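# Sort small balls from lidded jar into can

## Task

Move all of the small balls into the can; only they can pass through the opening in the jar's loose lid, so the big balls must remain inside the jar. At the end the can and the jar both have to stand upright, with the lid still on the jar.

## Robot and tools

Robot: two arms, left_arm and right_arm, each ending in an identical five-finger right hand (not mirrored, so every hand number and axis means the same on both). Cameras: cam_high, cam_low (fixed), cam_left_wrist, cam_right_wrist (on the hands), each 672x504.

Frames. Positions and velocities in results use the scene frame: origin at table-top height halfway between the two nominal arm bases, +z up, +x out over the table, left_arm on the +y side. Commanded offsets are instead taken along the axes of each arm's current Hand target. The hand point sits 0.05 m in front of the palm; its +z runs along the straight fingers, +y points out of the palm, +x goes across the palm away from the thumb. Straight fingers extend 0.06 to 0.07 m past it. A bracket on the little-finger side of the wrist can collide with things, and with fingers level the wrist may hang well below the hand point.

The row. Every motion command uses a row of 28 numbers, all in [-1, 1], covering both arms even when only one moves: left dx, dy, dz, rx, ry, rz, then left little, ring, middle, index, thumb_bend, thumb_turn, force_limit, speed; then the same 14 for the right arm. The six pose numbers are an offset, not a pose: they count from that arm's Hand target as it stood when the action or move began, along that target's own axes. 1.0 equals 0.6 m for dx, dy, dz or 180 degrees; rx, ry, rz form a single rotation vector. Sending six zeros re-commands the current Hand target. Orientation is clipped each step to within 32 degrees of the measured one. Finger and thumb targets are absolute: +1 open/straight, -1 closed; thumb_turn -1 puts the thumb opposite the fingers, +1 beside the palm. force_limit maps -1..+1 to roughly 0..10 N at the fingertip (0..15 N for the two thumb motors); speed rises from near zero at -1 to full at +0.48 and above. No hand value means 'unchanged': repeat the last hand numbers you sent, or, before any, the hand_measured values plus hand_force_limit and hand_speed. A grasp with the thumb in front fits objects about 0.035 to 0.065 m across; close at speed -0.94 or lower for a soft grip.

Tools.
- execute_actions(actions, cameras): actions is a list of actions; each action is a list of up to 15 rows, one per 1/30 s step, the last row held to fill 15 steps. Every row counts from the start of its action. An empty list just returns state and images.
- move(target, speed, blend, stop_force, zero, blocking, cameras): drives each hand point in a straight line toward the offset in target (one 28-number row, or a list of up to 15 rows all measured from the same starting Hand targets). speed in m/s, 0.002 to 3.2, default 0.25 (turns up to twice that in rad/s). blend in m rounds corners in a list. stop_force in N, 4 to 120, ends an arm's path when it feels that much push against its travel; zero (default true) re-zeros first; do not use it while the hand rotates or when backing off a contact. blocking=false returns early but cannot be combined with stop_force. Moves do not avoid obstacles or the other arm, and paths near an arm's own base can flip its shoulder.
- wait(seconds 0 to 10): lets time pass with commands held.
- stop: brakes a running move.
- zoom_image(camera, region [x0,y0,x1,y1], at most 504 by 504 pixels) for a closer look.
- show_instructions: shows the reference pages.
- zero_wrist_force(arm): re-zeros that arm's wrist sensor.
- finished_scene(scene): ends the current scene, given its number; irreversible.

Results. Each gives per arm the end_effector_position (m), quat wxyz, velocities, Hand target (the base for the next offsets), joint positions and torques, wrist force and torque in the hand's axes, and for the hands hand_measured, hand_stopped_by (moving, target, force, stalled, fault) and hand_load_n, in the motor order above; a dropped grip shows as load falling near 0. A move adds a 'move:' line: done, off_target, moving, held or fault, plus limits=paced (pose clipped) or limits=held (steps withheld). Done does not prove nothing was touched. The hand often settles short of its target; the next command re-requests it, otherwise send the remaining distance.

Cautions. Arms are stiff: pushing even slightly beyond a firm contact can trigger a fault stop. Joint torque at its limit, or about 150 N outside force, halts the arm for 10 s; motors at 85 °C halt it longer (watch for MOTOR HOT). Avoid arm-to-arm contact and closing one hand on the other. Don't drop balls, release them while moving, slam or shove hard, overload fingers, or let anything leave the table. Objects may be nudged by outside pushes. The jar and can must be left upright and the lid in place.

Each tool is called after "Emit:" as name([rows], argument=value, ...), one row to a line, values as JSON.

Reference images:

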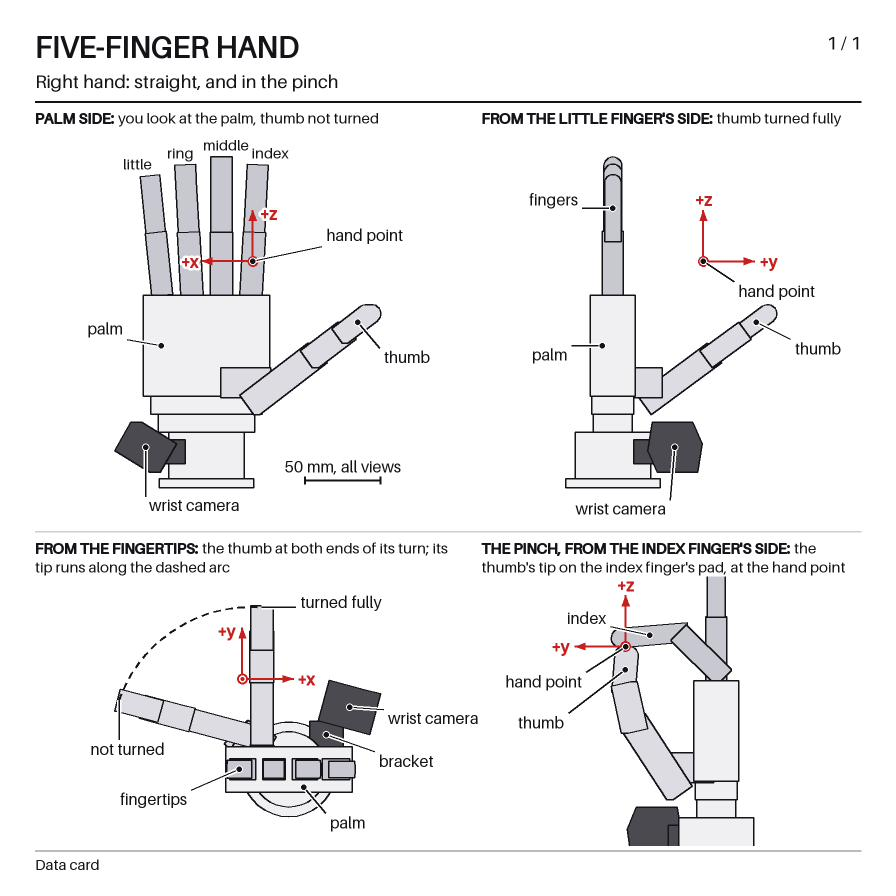

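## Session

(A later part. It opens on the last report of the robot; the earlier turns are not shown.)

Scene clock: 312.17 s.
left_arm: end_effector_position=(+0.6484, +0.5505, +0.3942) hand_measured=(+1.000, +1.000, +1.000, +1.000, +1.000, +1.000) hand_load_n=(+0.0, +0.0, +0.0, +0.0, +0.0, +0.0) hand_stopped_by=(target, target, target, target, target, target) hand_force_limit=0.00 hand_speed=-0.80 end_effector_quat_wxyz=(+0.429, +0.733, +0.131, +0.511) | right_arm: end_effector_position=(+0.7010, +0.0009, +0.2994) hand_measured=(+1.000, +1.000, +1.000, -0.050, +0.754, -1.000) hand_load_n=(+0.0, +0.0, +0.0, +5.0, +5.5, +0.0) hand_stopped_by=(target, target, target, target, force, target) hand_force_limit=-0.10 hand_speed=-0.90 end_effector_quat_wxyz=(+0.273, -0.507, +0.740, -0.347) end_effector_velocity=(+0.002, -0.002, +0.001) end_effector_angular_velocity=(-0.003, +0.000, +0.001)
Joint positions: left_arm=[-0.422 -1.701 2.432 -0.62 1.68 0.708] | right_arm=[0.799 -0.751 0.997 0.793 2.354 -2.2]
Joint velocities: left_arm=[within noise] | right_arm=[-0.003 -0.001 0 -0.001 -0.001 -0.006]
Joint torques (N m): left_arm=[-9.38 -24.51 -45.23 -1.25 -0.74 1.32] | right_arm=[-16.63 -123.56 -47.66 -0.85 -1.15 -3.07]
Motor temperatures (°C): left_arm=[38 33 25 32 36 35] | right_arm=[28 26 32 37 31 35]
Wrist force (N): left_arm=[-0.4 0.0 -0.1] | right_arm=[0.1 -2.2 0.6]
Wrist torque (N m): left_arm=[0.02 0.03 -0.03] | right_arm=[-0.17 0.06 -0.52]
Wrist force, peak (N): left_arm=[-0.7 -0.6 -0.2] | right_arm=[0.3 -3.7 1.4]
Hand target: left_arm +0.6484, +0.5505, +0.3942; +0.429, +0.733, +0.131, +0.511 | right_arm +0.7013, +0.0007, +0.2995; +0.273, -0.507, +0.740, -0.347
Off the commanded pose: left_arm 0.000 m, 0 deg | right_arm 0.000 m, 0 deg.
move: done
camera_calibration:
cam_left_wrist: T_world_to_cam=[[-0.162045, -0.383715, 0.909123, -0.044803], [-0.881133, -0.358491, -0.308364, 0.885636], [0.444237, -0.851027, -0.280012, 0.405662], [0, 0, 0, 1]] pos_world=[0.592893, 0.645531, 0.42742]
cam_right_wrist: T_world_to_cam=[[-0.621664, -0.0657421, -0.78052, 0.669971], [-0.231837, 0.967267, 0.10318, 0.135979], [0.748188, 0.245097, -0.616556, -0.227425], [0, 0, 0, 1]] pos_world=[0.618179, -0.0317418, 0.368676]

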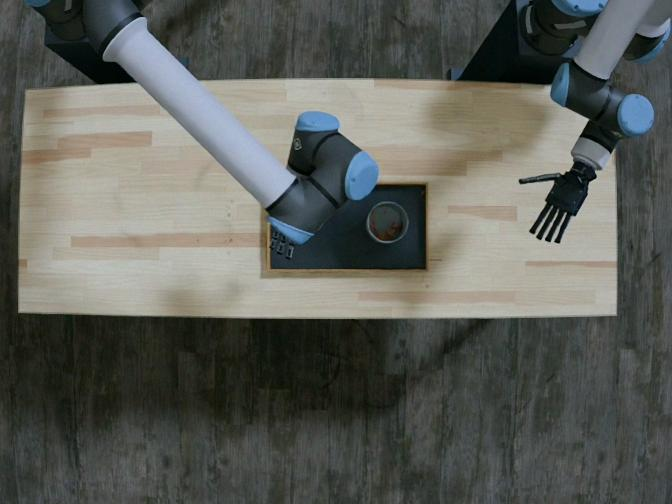

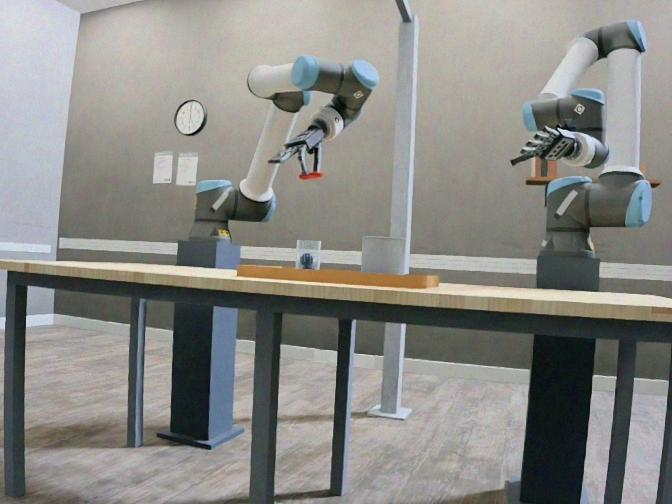

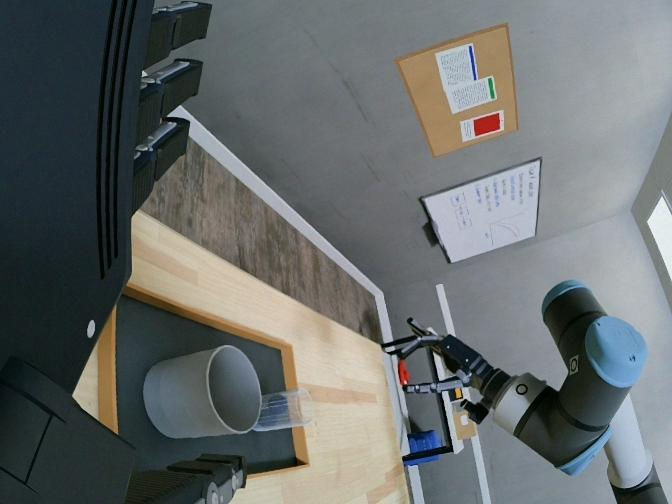

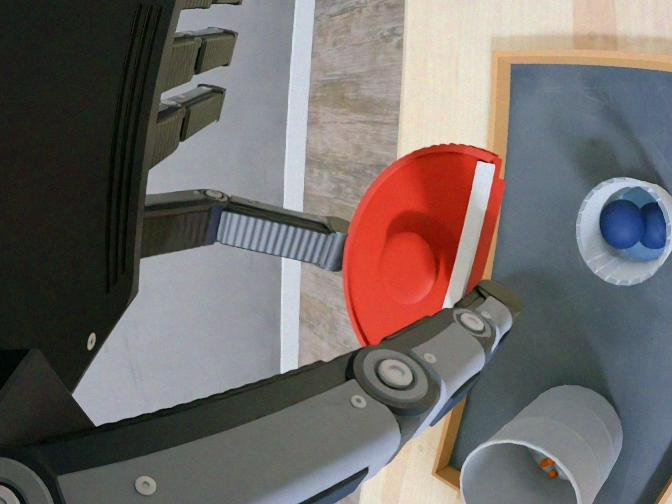

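Emit:
move(target=[0,0,0,0,0,0,1,1,1,1,1,1,0,-0.8,0.0117,0.1772,0.1366,0,0,0,1,1,1,-0.05,0.58,-1,-0.1,-0.9], speed=0.12, cameras=["cam_right_wrist","cam_low","cam_left_wrist"])

Emit:
zoom_image(camera="cam_right_wrist", region=[300, 100, 672, 472])

Emit:
zoom_image(camera="cam_left_wrist", region=[140, 320, 380, 500])

Emit:
zoom_image(camera="cam_low", region=[240, 150, 400, 290])

Scene clock: 314.40 s.
left_arm: end_effector_position=(+0.6484, +0.5505, +0.3942) hand_measured=(+1.000, +1.000, +1.000, +1.000, +1.000, +1.000) hand_load_n=(+0.0, +0.0, +0.0, +0.0, +0.0, +0.0) hand_stopped_by=(target, target, target, target, target, target) hand_force_limit=0.00 hand_speed=-0.80 end_effector_quat_wxyz=(+0.429, +0.733, +0.131, +0.511) | right_arm: end_effector_position=(+0.7011, +0.0008, +0.1654) hand_measured=(+1.000, +1.000, +1.000, -0.050, +0.754, -1.000) hand_load_n=(+0.0, +0.0, +0.0, +5.0, +5.0, +0.0) hand_stopped_by=(target, target, target, target, force, target) hand_force_limit=-0.10 hand_speed=-0.90 end_effector_quat_wxyz=(+0.273, -0.507, +0.740, -0.347)
Joint positions: left_arm=[-0.422 -1.701 2.432 -0.62 1.68 0.708] | right_arm=[0.799 -0.668 1.091 0.616 2.354 -2.201]
Joint velocities: within noise
Joint torques (N m): left_arm=[-8.52 -25.46 -45.41 -2.24 -1.07 1.59] | right_arm=[25.25 -88.85 -30.55 -1.12 0.62 -2.71]
Motor temperatures (°C): left_arm=[38 33 25 32 36 35] | right_arm=[28 26 32 37 31 35]
Wrist force (N): left_arm=[0.2 -0.5 -0.4] | right_arm=[0.9 -2.6 0.4]
Wrist torque (N m): left_arm=[-0.03 -0.03 -0.01] | right_arm=[-0.17 0.03 -0.52]
Wrist force, peak (N): left_arm=[-0.1 -1.0 0.0] | right_arm=[0.2 -3.3 0.5]
Hand target: left_arm +0.6484, +0.5505, +0.3942; +0.429, +0.733, +0.131, +0.511 | right_arm +0.7011, +0.0008, +0.1651; +0.273, -0.507, +0.740, -0.347
Off the commanded pose: left_arm 0.000 m, 0 deg | right_arm 0.000 m, 0 deg.
move: done
camera_calibration:
cam_left_wrist: T_world_to_cam=[[-0.162045, -0.383715, 0.909123, -0.044803], [-0.881133, -0.358491, -0.308364, 0.885636], [0.444237, -0.851027, -0.280012, 0.405662], [0, 0, 0, 1]] pos_world=[0.592893, 0.645531, 0.42742]
cam_right_wrist: T_world_to_cam=[[-0.621664, -0.0657421, -0.78052, 0.565515], [-0.231837, 0.967267, 0.10318, 0.149915], [0.748188, 0.245097, -0.616556, -0.310032], [0, 0, 0, 1]] pos_world=[0.618279, -0.0318418, 0.234776]
Images, in order (width x height): cam_low 672x504, cam_left_wrist 672x504, cam_right_wrist 672x504.

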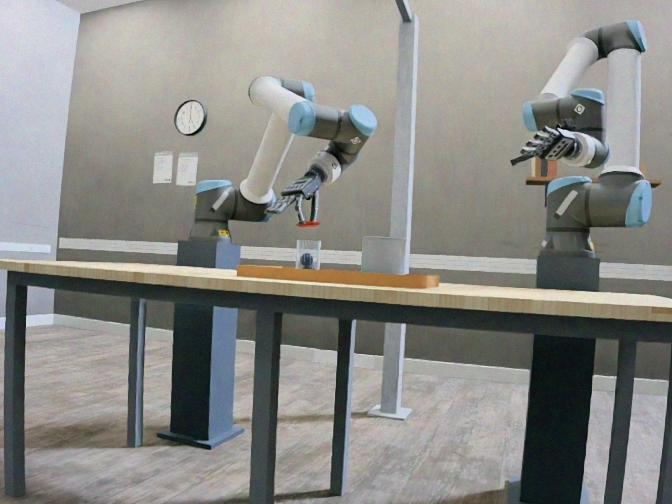

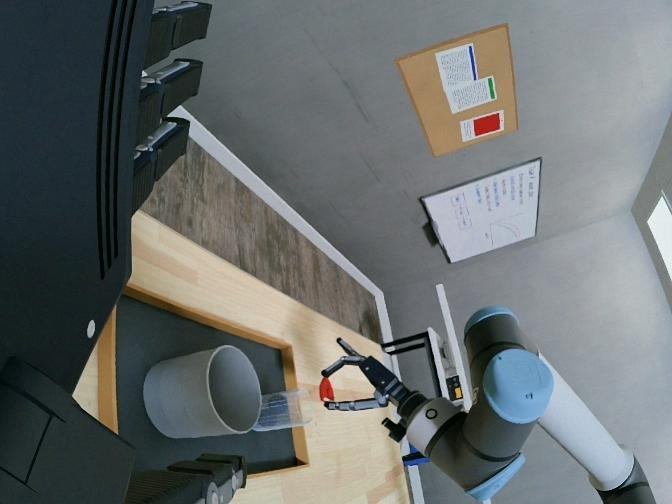

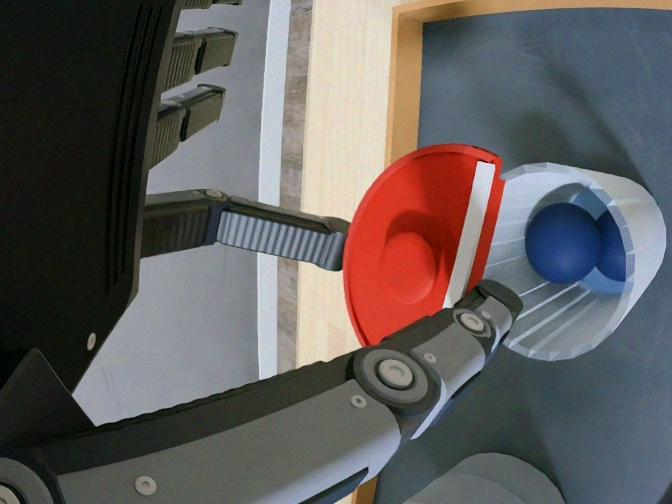

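Scaled by 1.355 from the camera's 672x504 image, which has a finer 960x720 frame.

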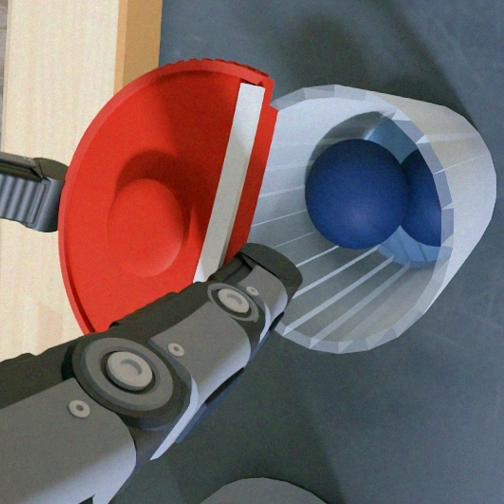

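Scaled by 2.100 from the camera's 672x504 image, which has a finer 960x720 frame.

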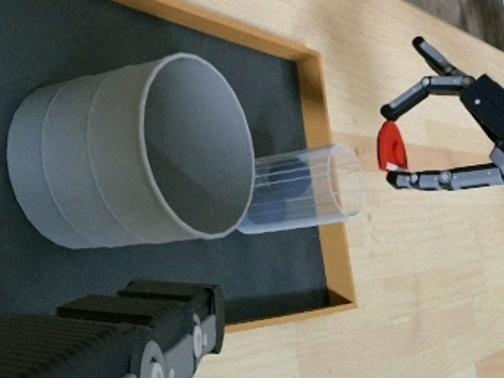

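Scaled by 3.150.

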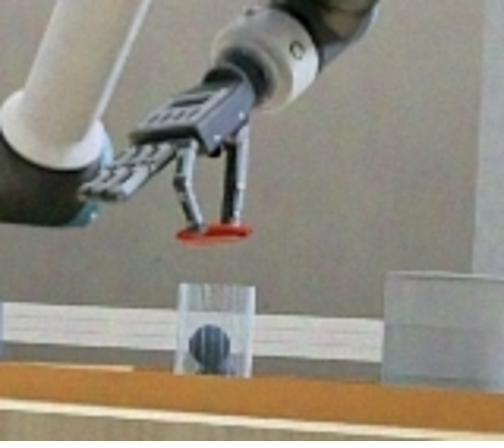

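Emit:
wait(seconds=0)

Emit:
zoom_image(camera="cam_right_wrist", region=[168, 100, 672, 504])

Emit:
zoom_image(camera="cam_high", region=[220, 150, 480, 340])

Emit:
zoom_image(camera="cam_left_wrist", region=[200, 100, 520, 340])

Emit:
zoom_image(camera="cam_low", region=[140, 160, 400, 360])

Scene clock: 316.60 s.
left_arm: end_effector_position=(+0.6484, +0.5505, +0.3942) hand_measured=(+1.000, +1.000, +1.000, +1.000, +1.000, +1.000) hand_load_n=(+0.0, +0.0, +0.0, +0.0, +0.0, +0.0) hand_stopped_by=(target, target, target, target, target, target) hand_force_limit=0.00 hand_speed=-0.80 end_effector_quat_wxyz=(+0.429, +0.733, +0.131, +0.511) | right_arm: end_effector_position=(+0.7011, +0.0008, +0.1651) hand_measured=(+1.000, +1.000, +1.000, -0.050, +0.754, -1.000) hand_load_n=(+0.0, +0.0, +0.0, +5.0, +5.5, -0.5) hand_stopped_by=(target, target, target, target, force, target) hand_force_limit=-0.10 hand_speed=-0.90 end_effector_quat_wxyz=(+0.273, -0.507, +0.740, -0.347)
Joint positions: left_arm=[-0.422 -1.701 2.432 -0.62 1.68 0.708] | right_arm=[0.799 -0.668 1.091 0.615 2.354 -2.201]
Joint velocities: within noise
Joint torques (N m): left_arm=[-10.34 -21.98 -44.03 -1.69 -0.59 1.12] | right_arm=[19.44 -89.45 -32.97 -0.08 -0.09 -2.98]
Motor temperatures (°C): left_arm=[38 33 25 32 36 35] | right_arm=[28 26 32 37 31 35]
Wrist force (N): left_arm=[0.0 -0.8 -0.1] | right_arm=[0.6 -2.9 0.3]
Wrist torque (N m): left_arm=[-0.09 -0.01 -0.03] | right_arm=[-0.20 0.08 -0.54]
Wrist force, peak (N): left_arm=[-0.4 -0.8 0.3] | right_arm=[0.9 -3.1 0.1]
Hand target: left_arm +0.6484, +0.5505, +0.3942; +0.429, +0.733, +0.131, +0.511 | right_arm +0.7011, +0.0008, +0.1651; +0.273, -0.507, +0.740, -0.347
Off the commanded pose: left_arm 0.000 m, 0 deg | right_arm 0.000 m, 0 deg.
camera_calibration:
cam_left_wrist: T_world_to_cam=[[-0.162045, -0.383715, 0.909123, -0.044803], [-0.881133, -0.358491, -0.308364, 0.885636], [0.444237, -0.851027, -0.280012, 0.405662], [0, 0, 0, 1]] pos_world=[0.592893, 0.645531, 0.42742]
cam_right_wrist: T_world_to_cam=[[-0.621682, -0.0656666, -0.780512, 0.565293], [-0.231788, 0.967272, 0.103242, 0.149902], [0.748188, 0.245097, -0.616557, -0.310217], [0, 0, 0, 1]] pos_world=[0.618279, -0.031842, 0.234476]

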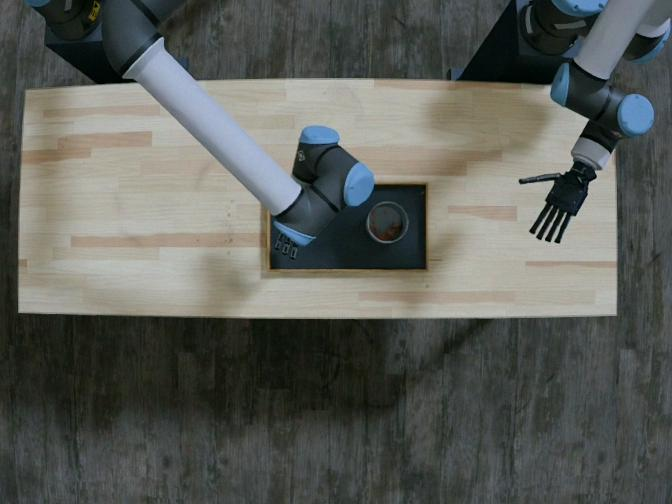

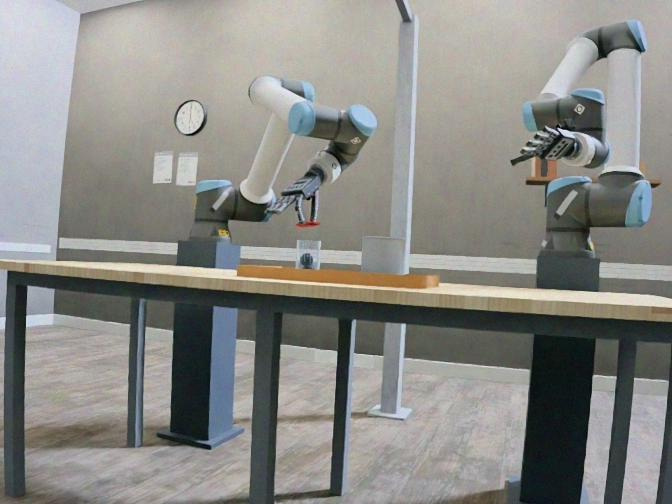

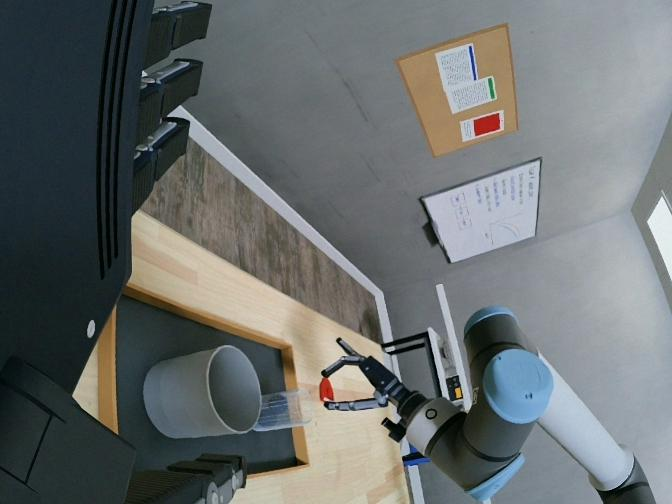

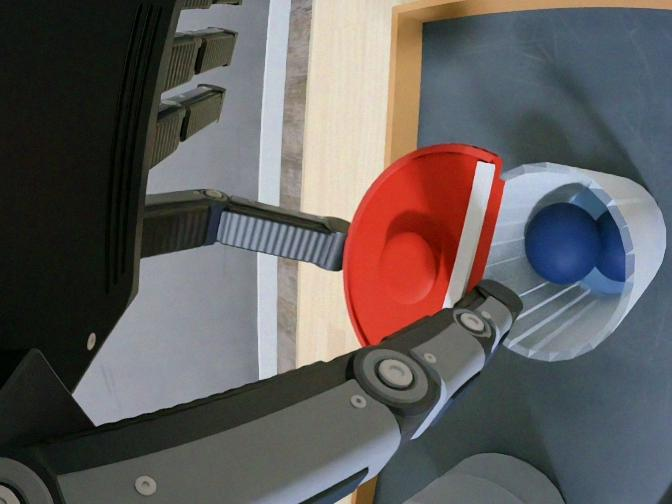

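Scaled by 1.000.

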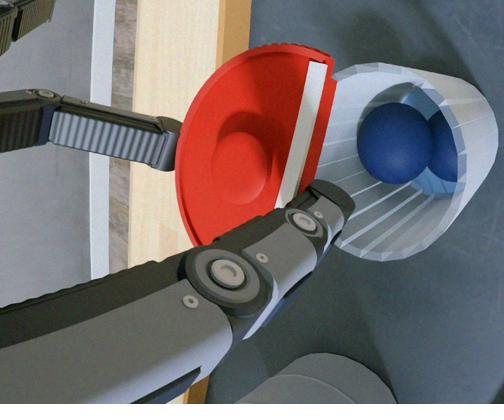

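Scaled by 1.938.

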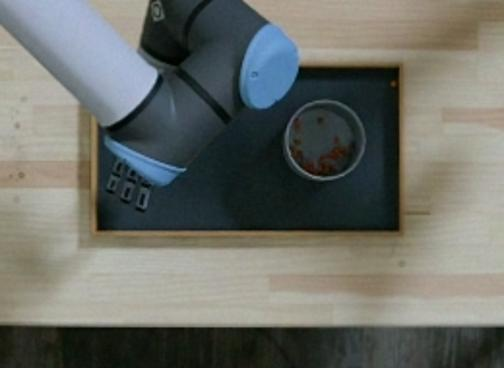

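Scaled by 1.575 from the camera's 672x504 image, which has a finer 960x720 frame.

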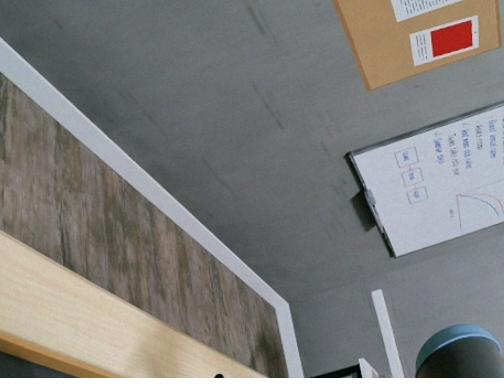

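Scaled by 1.938.

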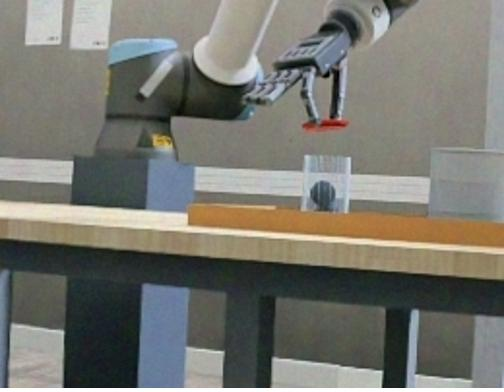

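Emit:
zoom_image(camera="cam_low", region=[280, 200, 350, 280])

Emit:
zoom_image(camera="cam_left_wrist", region=[230, 330, 400, 470])

Scaled by 6.300.

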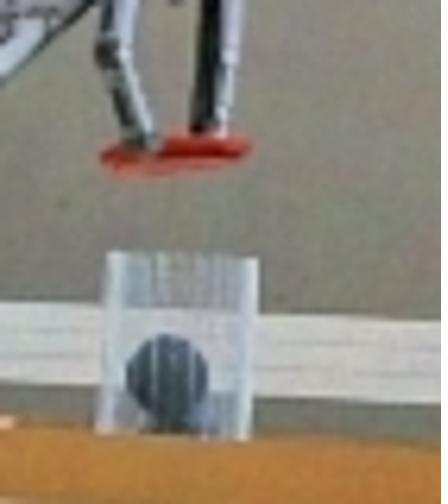

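Scaled by 2.965 from the camera's 672x504 image, which has a finer 960x720 frame.

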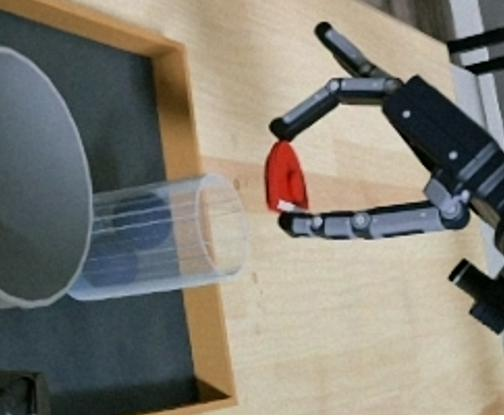

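Emit:
move(target=[0,0,0,0,0,0,1,1,1,1,1,1,0,-0.8,0.0048,0.0457,0.0140,0,0,0,1,1,1,-0.05,0.58,-1,-0.1,-0.9], speed=0.05)

Emit:
zoom_image(camera="cam_low", region=[280, 200, 350, 280])

Emit:
zoom_image(camera="cam_left_wrist", region=[230, 330, 400, 470])

Emit:
zoom_image(camera="cam_right_wrist", region=[322, 80, 672, 400])

Scene clock: 320.80 s.
left_arm: end_effector_position=(+0.6484, +0.5505, +0.3942) hand_measured=(+1.000, +1.000, +1.000, +1.000, +1.000, +1.000) hand_load_n=(+0.0, +0.0, +0.0, +0.0, +0.0, +0.0) hand_stopped_by=(target, target, target, target, target, target) hand_force_limit=0.00 hand_speed=-0.80 end_effector_quat_wxyz=(+0.429, +0.733, +0.131, +0.511) | right_arm: end_effector_position=(+0.6912, +0.0028, +0.1385) hand_measured=(+1.000, +1.000, +1.000, -0.050, +0.754, -1.000) hand_load_n=(+0.0, +0.5, +0.0, +5.0, +5.5, +0.0) hand_stopped_by=(target, target, target, target, force, target) hand_force_limit=-0.10 hand_speed=-0.90 end_effector_quat_wxyz=(+0.273, -0.507, +0.740, -0.347) end_effector_velocity=(+0.000, +0.000, -0.002) end_effector_angular_velocity=(+0.000, -0.003, +0.000)
Joint positions: left_arm=[-0.422 -1.701 2.432 -0.62 1.68 0.708] | right_arm=[0.808 -0.652 1.113 0.585 2.358 -2.189]
Joint velocities: left_arm=[within noise] | right_arm=[0.001 0.001 0.002 -0.005 0.002 0]
Joint torques (N m): left_arm=[-10.92 -28.08 -43.76 -1.96 -1 1.4] | right_arm=[22.38 -88.67 -30.32 -0.7 3.18 2.51]
Motor temperatures (°C): left_arm=[38 33 25 32 36 35] | right_arm=[28 26 32 37 31 35]
Wrist force (N): left_arm=[-0.3 -0.5 -0.3] | right_arm=[1.2 -2.4 0.8]
Wrist torque (N m): left_arm=[-0.04 0.05 -0.04] | right_arm=[-0.17 -0.05 -0.50]
Wrist force, peak (N): left_arm=[-0.7 -0.6 -0.2] | right_arm=[0.8 -3.2 0.3]
Hand target: left_arm +0.6484, +0.5505, +0.3942; +0.429, +0.733, +0.131, +0.511 | right_arm +0.6911, +0.0028, +0.1382; +0.273, -0.507, +0.740, -0.347
Off the commanded pose: left_arm 0.000 m, 0 deg | right_arm 0.000 m, 0 deg.
move: done
camera_calibration:
cam_left_wrist: T_world_to_cam=[[-0.162045, -0.383715, 0.909123, -0.044803], [-0.881133, -0.358491, -0.308364, 0.885636], [0.444237, -0.851027, -0.280012, 0.405662], [0, 0, 0, 1]] pos_world=[0.592893, 0.645531, 0.42742]
cam_right_wrist: T_world_to_cam=[[-0.621682, -0.0656666, -0.780512, 0.53843], [-0.231788, 0.967272, 0.103242, 0.148429], [0.748188, 0.245097, -0.616557, -0.319762], [0, 0, 0, 1]] pos_world=[0.608379, -0.029842, 0.207776]

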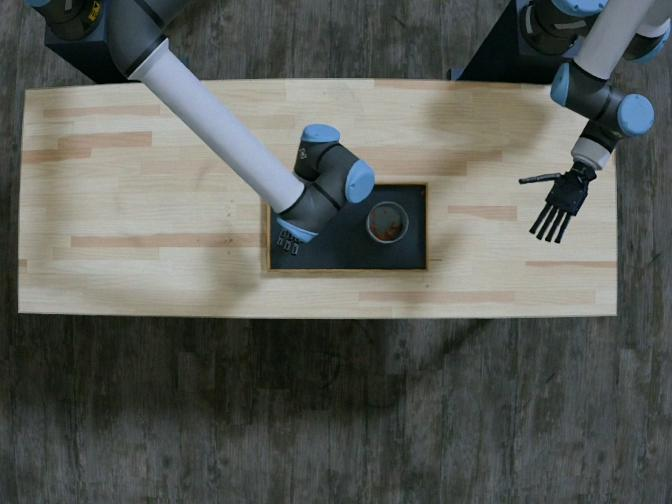

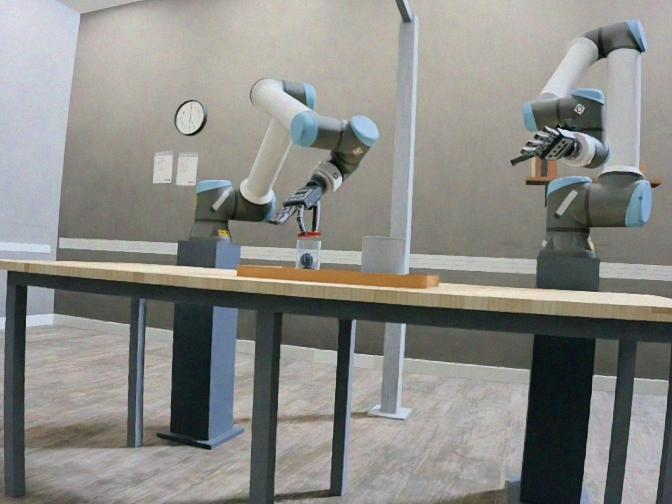

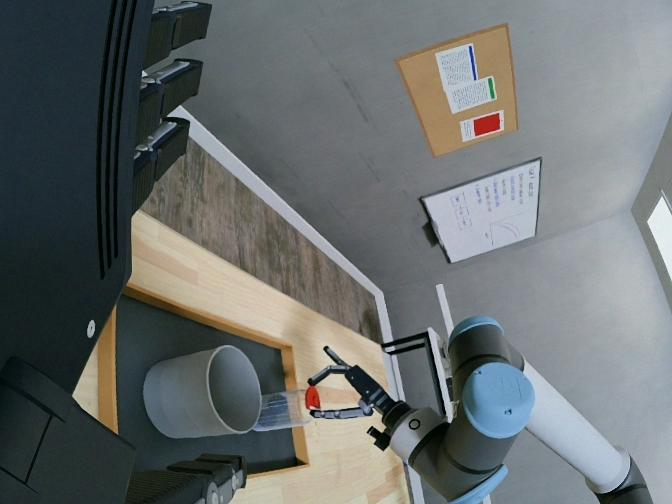

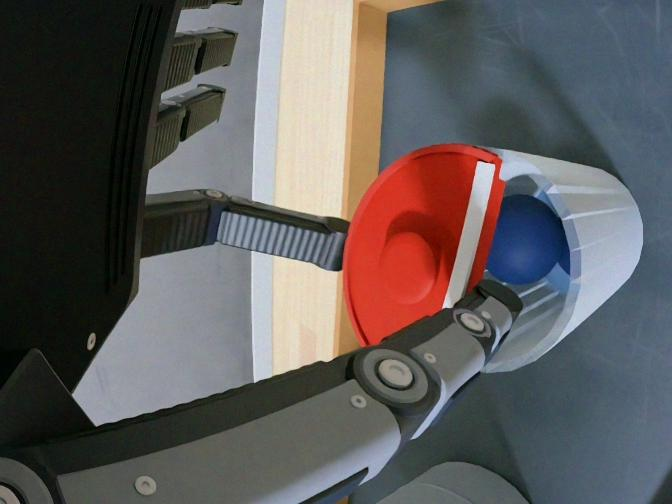

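Scaled by 6.300.

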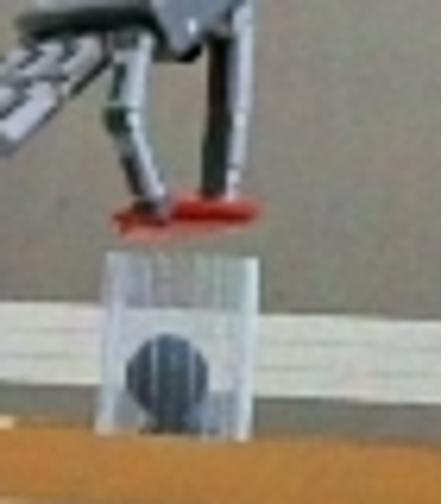

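Scaled by 2.965 from the camera's 672x504 image, which has a finer 960x720 frame.

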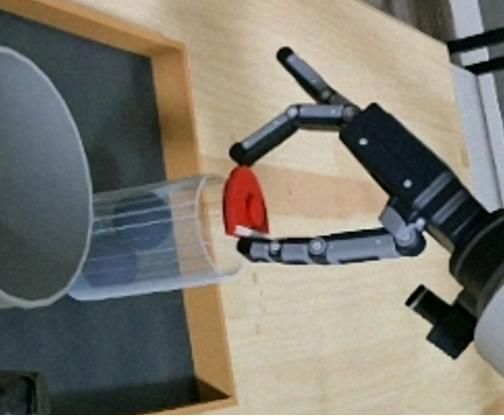

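Scaled by 1.440 from the camera's 672x504 image, which has a finer 960x720 frame.

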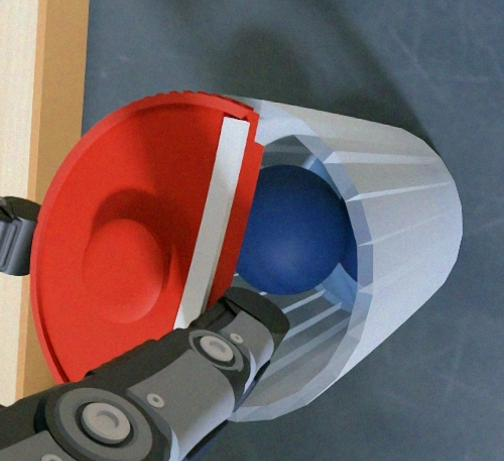

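Emit:
move(target=[0,0,0,0,0,0,1,1,1,1,1,1,0,-0.8,0.0033,0.0158,0.0065,0,0,0,1,1,1,-0.05,0.58,-1,-0.1,-0.9], speed=0.02, stop_force=4)

Emit:
zoom_image(camera="cam_low", region=[280, 200, 350, 280])

Emit:
zoom_image(camera="cam_left_wrist", region=[260, 350, 360, 450])

Emit:
zoom_image(camera="cam_right_wrist", region=[322, 80, 672, 400])

Scene clock: 323.40 s.
left_arm: end_effector_position=(+0.6484, +0.5505, +0.3942) hand_measured=(+1.000, +1.000, +1.000, +1.000, +1.000, +1.000) hand_load_n=(+0.0, +0.0, +0.0, +0.0, +0.0, +0.0) hand_stopped_by=(target, target, target, target, target, target) hand_force_limit=0.00 hand_speed=-0.80 end_effector_quat_wxyz=(+0.429, +0.733, +0.131, +0.511) | right_arm: end_effector_position=(+0.6880, +0.0024, +0.1282) hand_measured=(+1.000, +1.000, +1.000, -0.050, +0.754, -1.000) hand_load_n=(+0.0, +0.0, +0.0, +5.0, +5.5, +0.0) hand_stopped_by=(target, target, target, target, force, target) hand_force_limit=-0.10 hand_speed=-0.90 end_effector_quat_wxyz=(+0.273, -0.507, +0.740, -0.347)
Joint positions: left_arm=[-0.422 -1.701 2.432 -0.62 1.68 0.708] | right_arm=[0.81 -0.647 1.124 0.572 2.36 -2.186]
Joint velocities: within noise
Joint torques (N m): left_arm=[-8.09 -22.57 -45.89 -2.29 -1.19 1.5] | right_arm=[21.66 -89.95 -30.72 -0.1 3.11 2.6]
Motor temperatures (°C): left_arm=[38 33 25 32 36 35] | right_arm=[28 26 32 37 30 35]
Wrist force (N): left_arm=[-0.1 0.0 0.1] | right_arm=[0.5 -2.5 0.6]
Wrist torque (N m): left_arm=[0.02 0.00 -0.01] | right_arm=[-0.18 0.05 -0.54]
Wrist force, peak (N): left_arm=[-0.6 -1.0 -0.1] | right_arm=[0.8 -2.9 0.4]
Hand target: left_arm +0.6484, +0.5505, +0.3942; +0.429, +0.733, +0.131, +0.511 | right_arm +0.6880, +0.0024, +0.1282; +0.273, -0.507, +0.740, -0.347
Off the commanded pose: left_arm 0.000 m, 0 deg | right_arm 0.000 m, 0 deg.
move: done
camera_calibration:
cam_left_wrist: T_world_to_cam=[[-0.162045, -0.383715, 0.909123, -0.044803], [-0.881133, -0.358491, -0.308364, 0.885636], [0.444237, -0.851027, -0.280012, 0.405662], [0, 0, 0, 1]] pos_world=[0.592893, 0.645531, 0.42742]
cam_right_wrist: T_world_to_cam=[[-0.621682, -0.0656666, -0.780512, 0.528453], [-0.231788, 0.967272, 0.103242, 0.149128], [0.748188, 0.245097, -0.616557, -0.323559], [0, 0, 0, 1]] pos_world=[0.605179, -0.030242, 0.197576]

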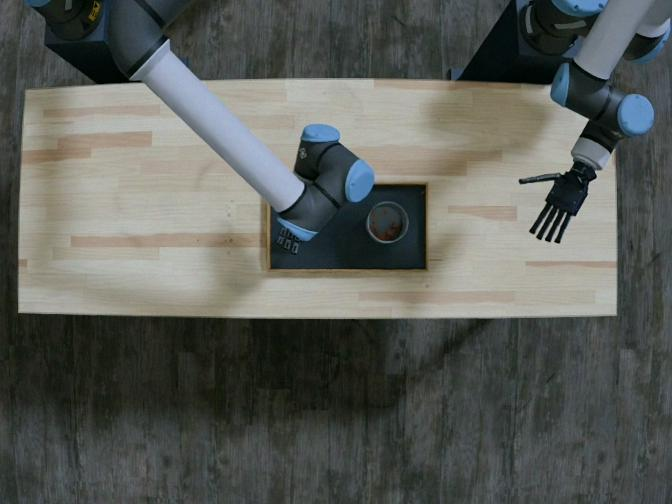

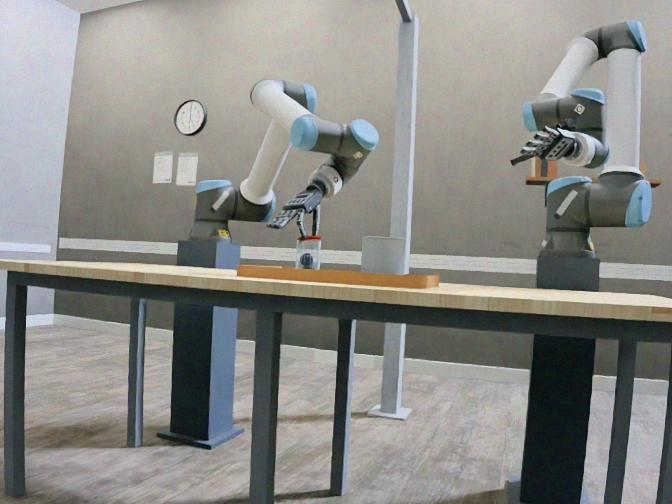

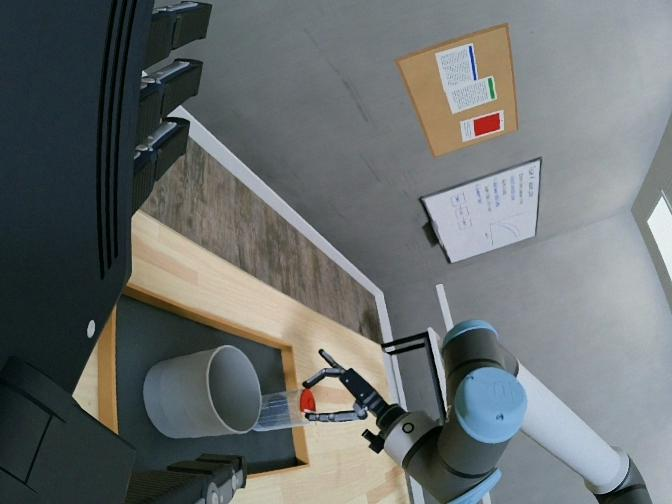

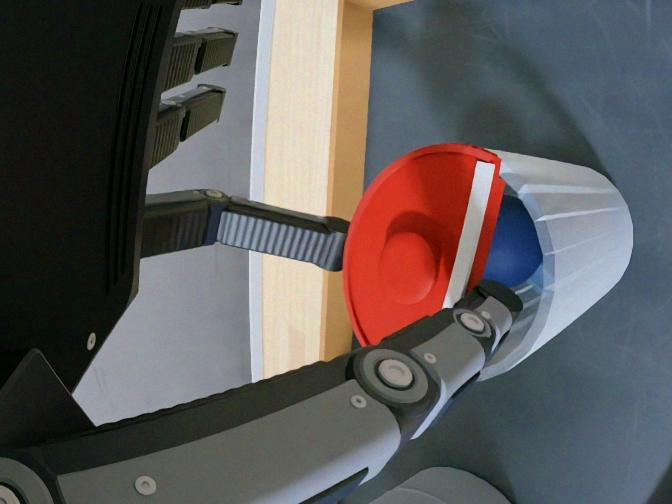

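Scaled by 6.300.

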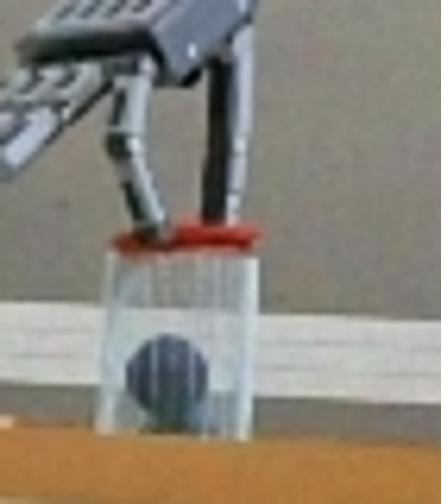

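Scaled by 5.040 from the camera's 672x504 image, which has a finer 960x720 frame.

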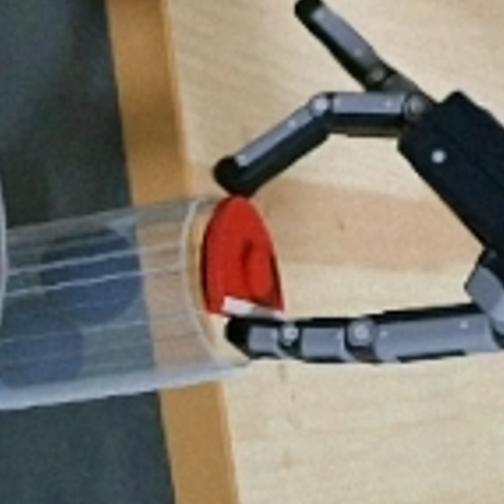

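Scaled by 1.440 from the camera's 672x504 image, which has a finer 960x720 frame.

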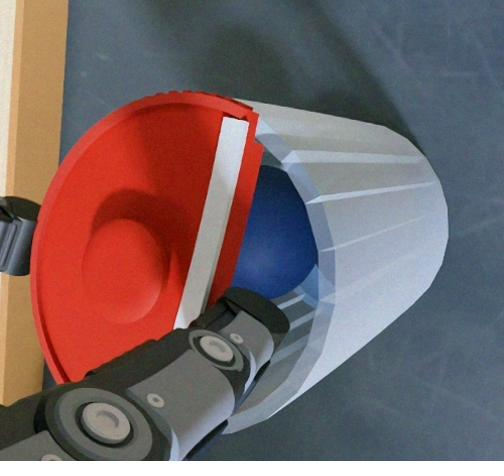

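Emit:
move(target=[0,0,0,0,0,0,1,1,1,1,1,1,0,-0.8,0.0009,0.0132,0.0102,0,0,0,1,1,1,-0.05,0.58,-1,-0.1,-0.9], speed=0.01, stop_force=4)

Emit:
zoom_image(camera="cam_low", region=[280, 200, 350, 280])

Emit:
zoom_image(camera="cam_left_wrist", region=[260, 350, 360, 450])

Emit:
zoom_image(camera="cam_right_wrist", region=[322, 80, 672, 400])

Scene clock: 325.53 s.
left_arm: end_effector_position=(+0.6484, +0.5505, +0.3942) hand_measured=(+1.000, +1.000, +1.000, +1.000, +1.000, +1.000) hand_load_n=(+0.0, +0.0, +0.0, +0.0, +0.0, +0.0) hand_stopped_by=(target, target, target, target, target, target) hand_force_limit=0.00 hand_speed=-0.80 end_effector_quat_wxyz=(+0.429, +0.733, +0.131, +0.511) | right_arm: end_effector_position=(+0.6880, +0.0024, +0.1246) hand_measured=(+1.000, +1.000, +1.000, -0.050, +0.754, -1.000) hand_load_n=(+0.0, +0.0, +0.0, +4.0, +5.0, +0.0) hand_stopped_by=(target, target, target, target, force, target) hand_force_limit=-0.10 hand_speed=-0.90 end_effector_quat_wxyz=(+0.273, -0.507, +0.740, -0.347)
Joint positions: left_arm=[-0.422 -1.701 2.432 -0.62 1.68 0.708] | right_arm=[0.81 -0.644 1.125 0.567 2.36 -2.186]
Joint velocities: within noise
Joint torques (N m): left_arm=[-10.32 -25.88 -43.63 -2.03 -0.96 1.25] | right_arm=[19.96 -125.25 -43.22 5.83 -0.33 1.81]
Motor temperatures (°C): left_arm=[38 33 25 32 36 35] | right_arm=[28 26 32 37 30 35]
Wrist force (N): left_arm=[-0.2 0.1 -0.5] | right_arm=[0.4 -5.3 -1.0]
Wrist torque (N m): left_arm=[0.07 0.03 -0.01] | right_arm=[-0.14 0.04 -0.56]
Wrist force, peak (N): left_arm=[-0.8 -0.6 0.0] | right_arm=[0.4 -8.5 -2.7]
Hand target: left_arm +0.6484, +0.5505, +0.3942; +0.429, +0.733, +0.131, +0.511 | right_arm +0.6880, +0.0024, +0.1246; +0.273, -0.507, +0.740, -0.347 (not the last commanded pose)
Off the commanded pose: left_arm 0.000 m, 0 deg | right_arm 0.006 m, 0 deg.
move: contact (right_arm)
camera_calibration:
cam_left_wrist: T_world_to_cam=[[-0.162045, -0.383715, 0.909123, -0.044803], [-0.881133, -0.358491, -0.308364, 0.885636], [0.444237, -0.851027, -0.280012, 0.405662], [0, 0, 0, 1]] pos_world=[0.592893, 0.645531, 0.42742]
cam_right_wrist: T_world_to_cam=[[-0.621682, -0.0656666, -0.780512, 0.525643], [-0.231788, 0.967272, 0.103242, 0.149499], [0.748188, 0.245097, -0.616557, -0.325778], [0, 0, 0, 1]] pos_world=[0.605179, -0.030242, 0.193976]

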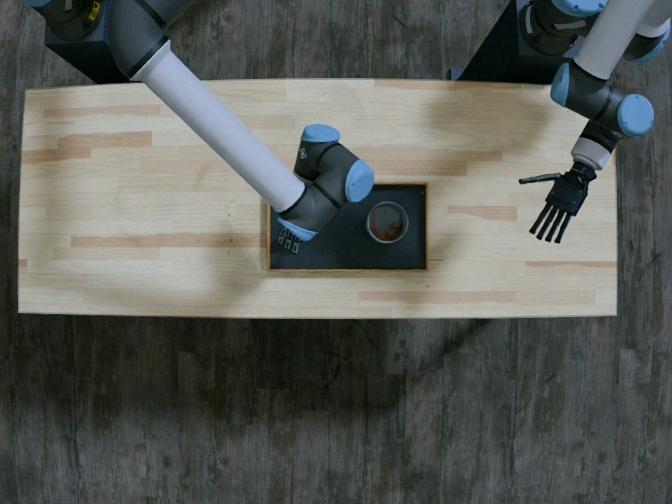

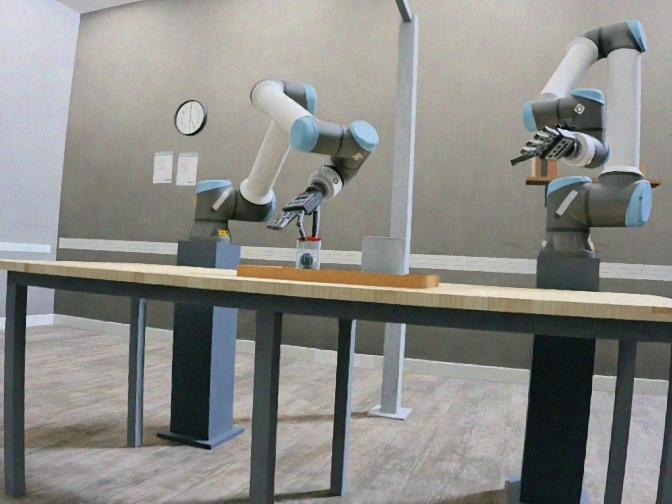

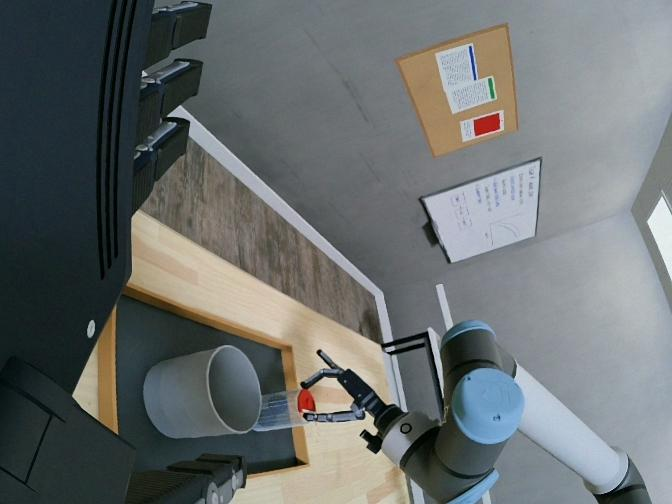

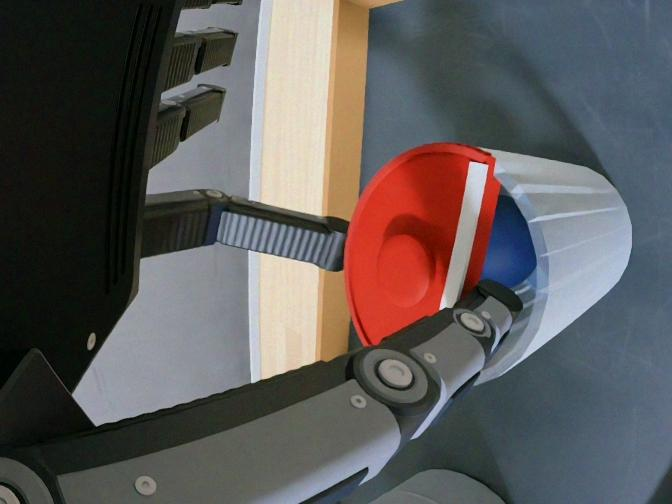

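Scaled by 6.300.

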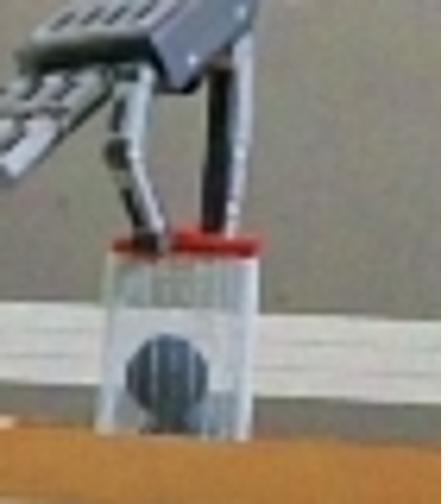

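Scaled by 5.040 from the camera's 672x504 image, which has a finer 960x720 frame.

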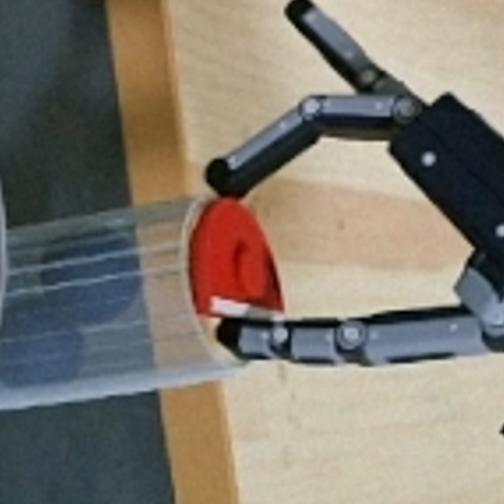

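Scaled by 1.440 from the camera's 672x504 image, which has a finer 960x720 frame.

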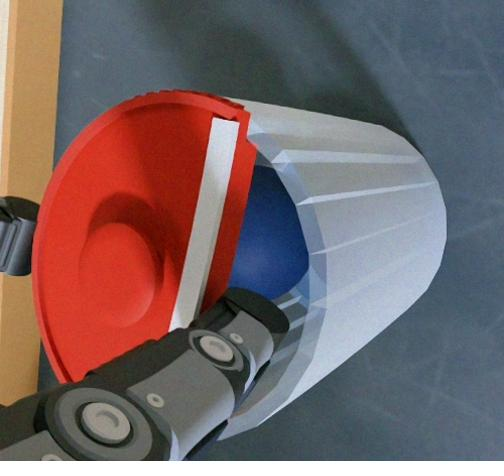

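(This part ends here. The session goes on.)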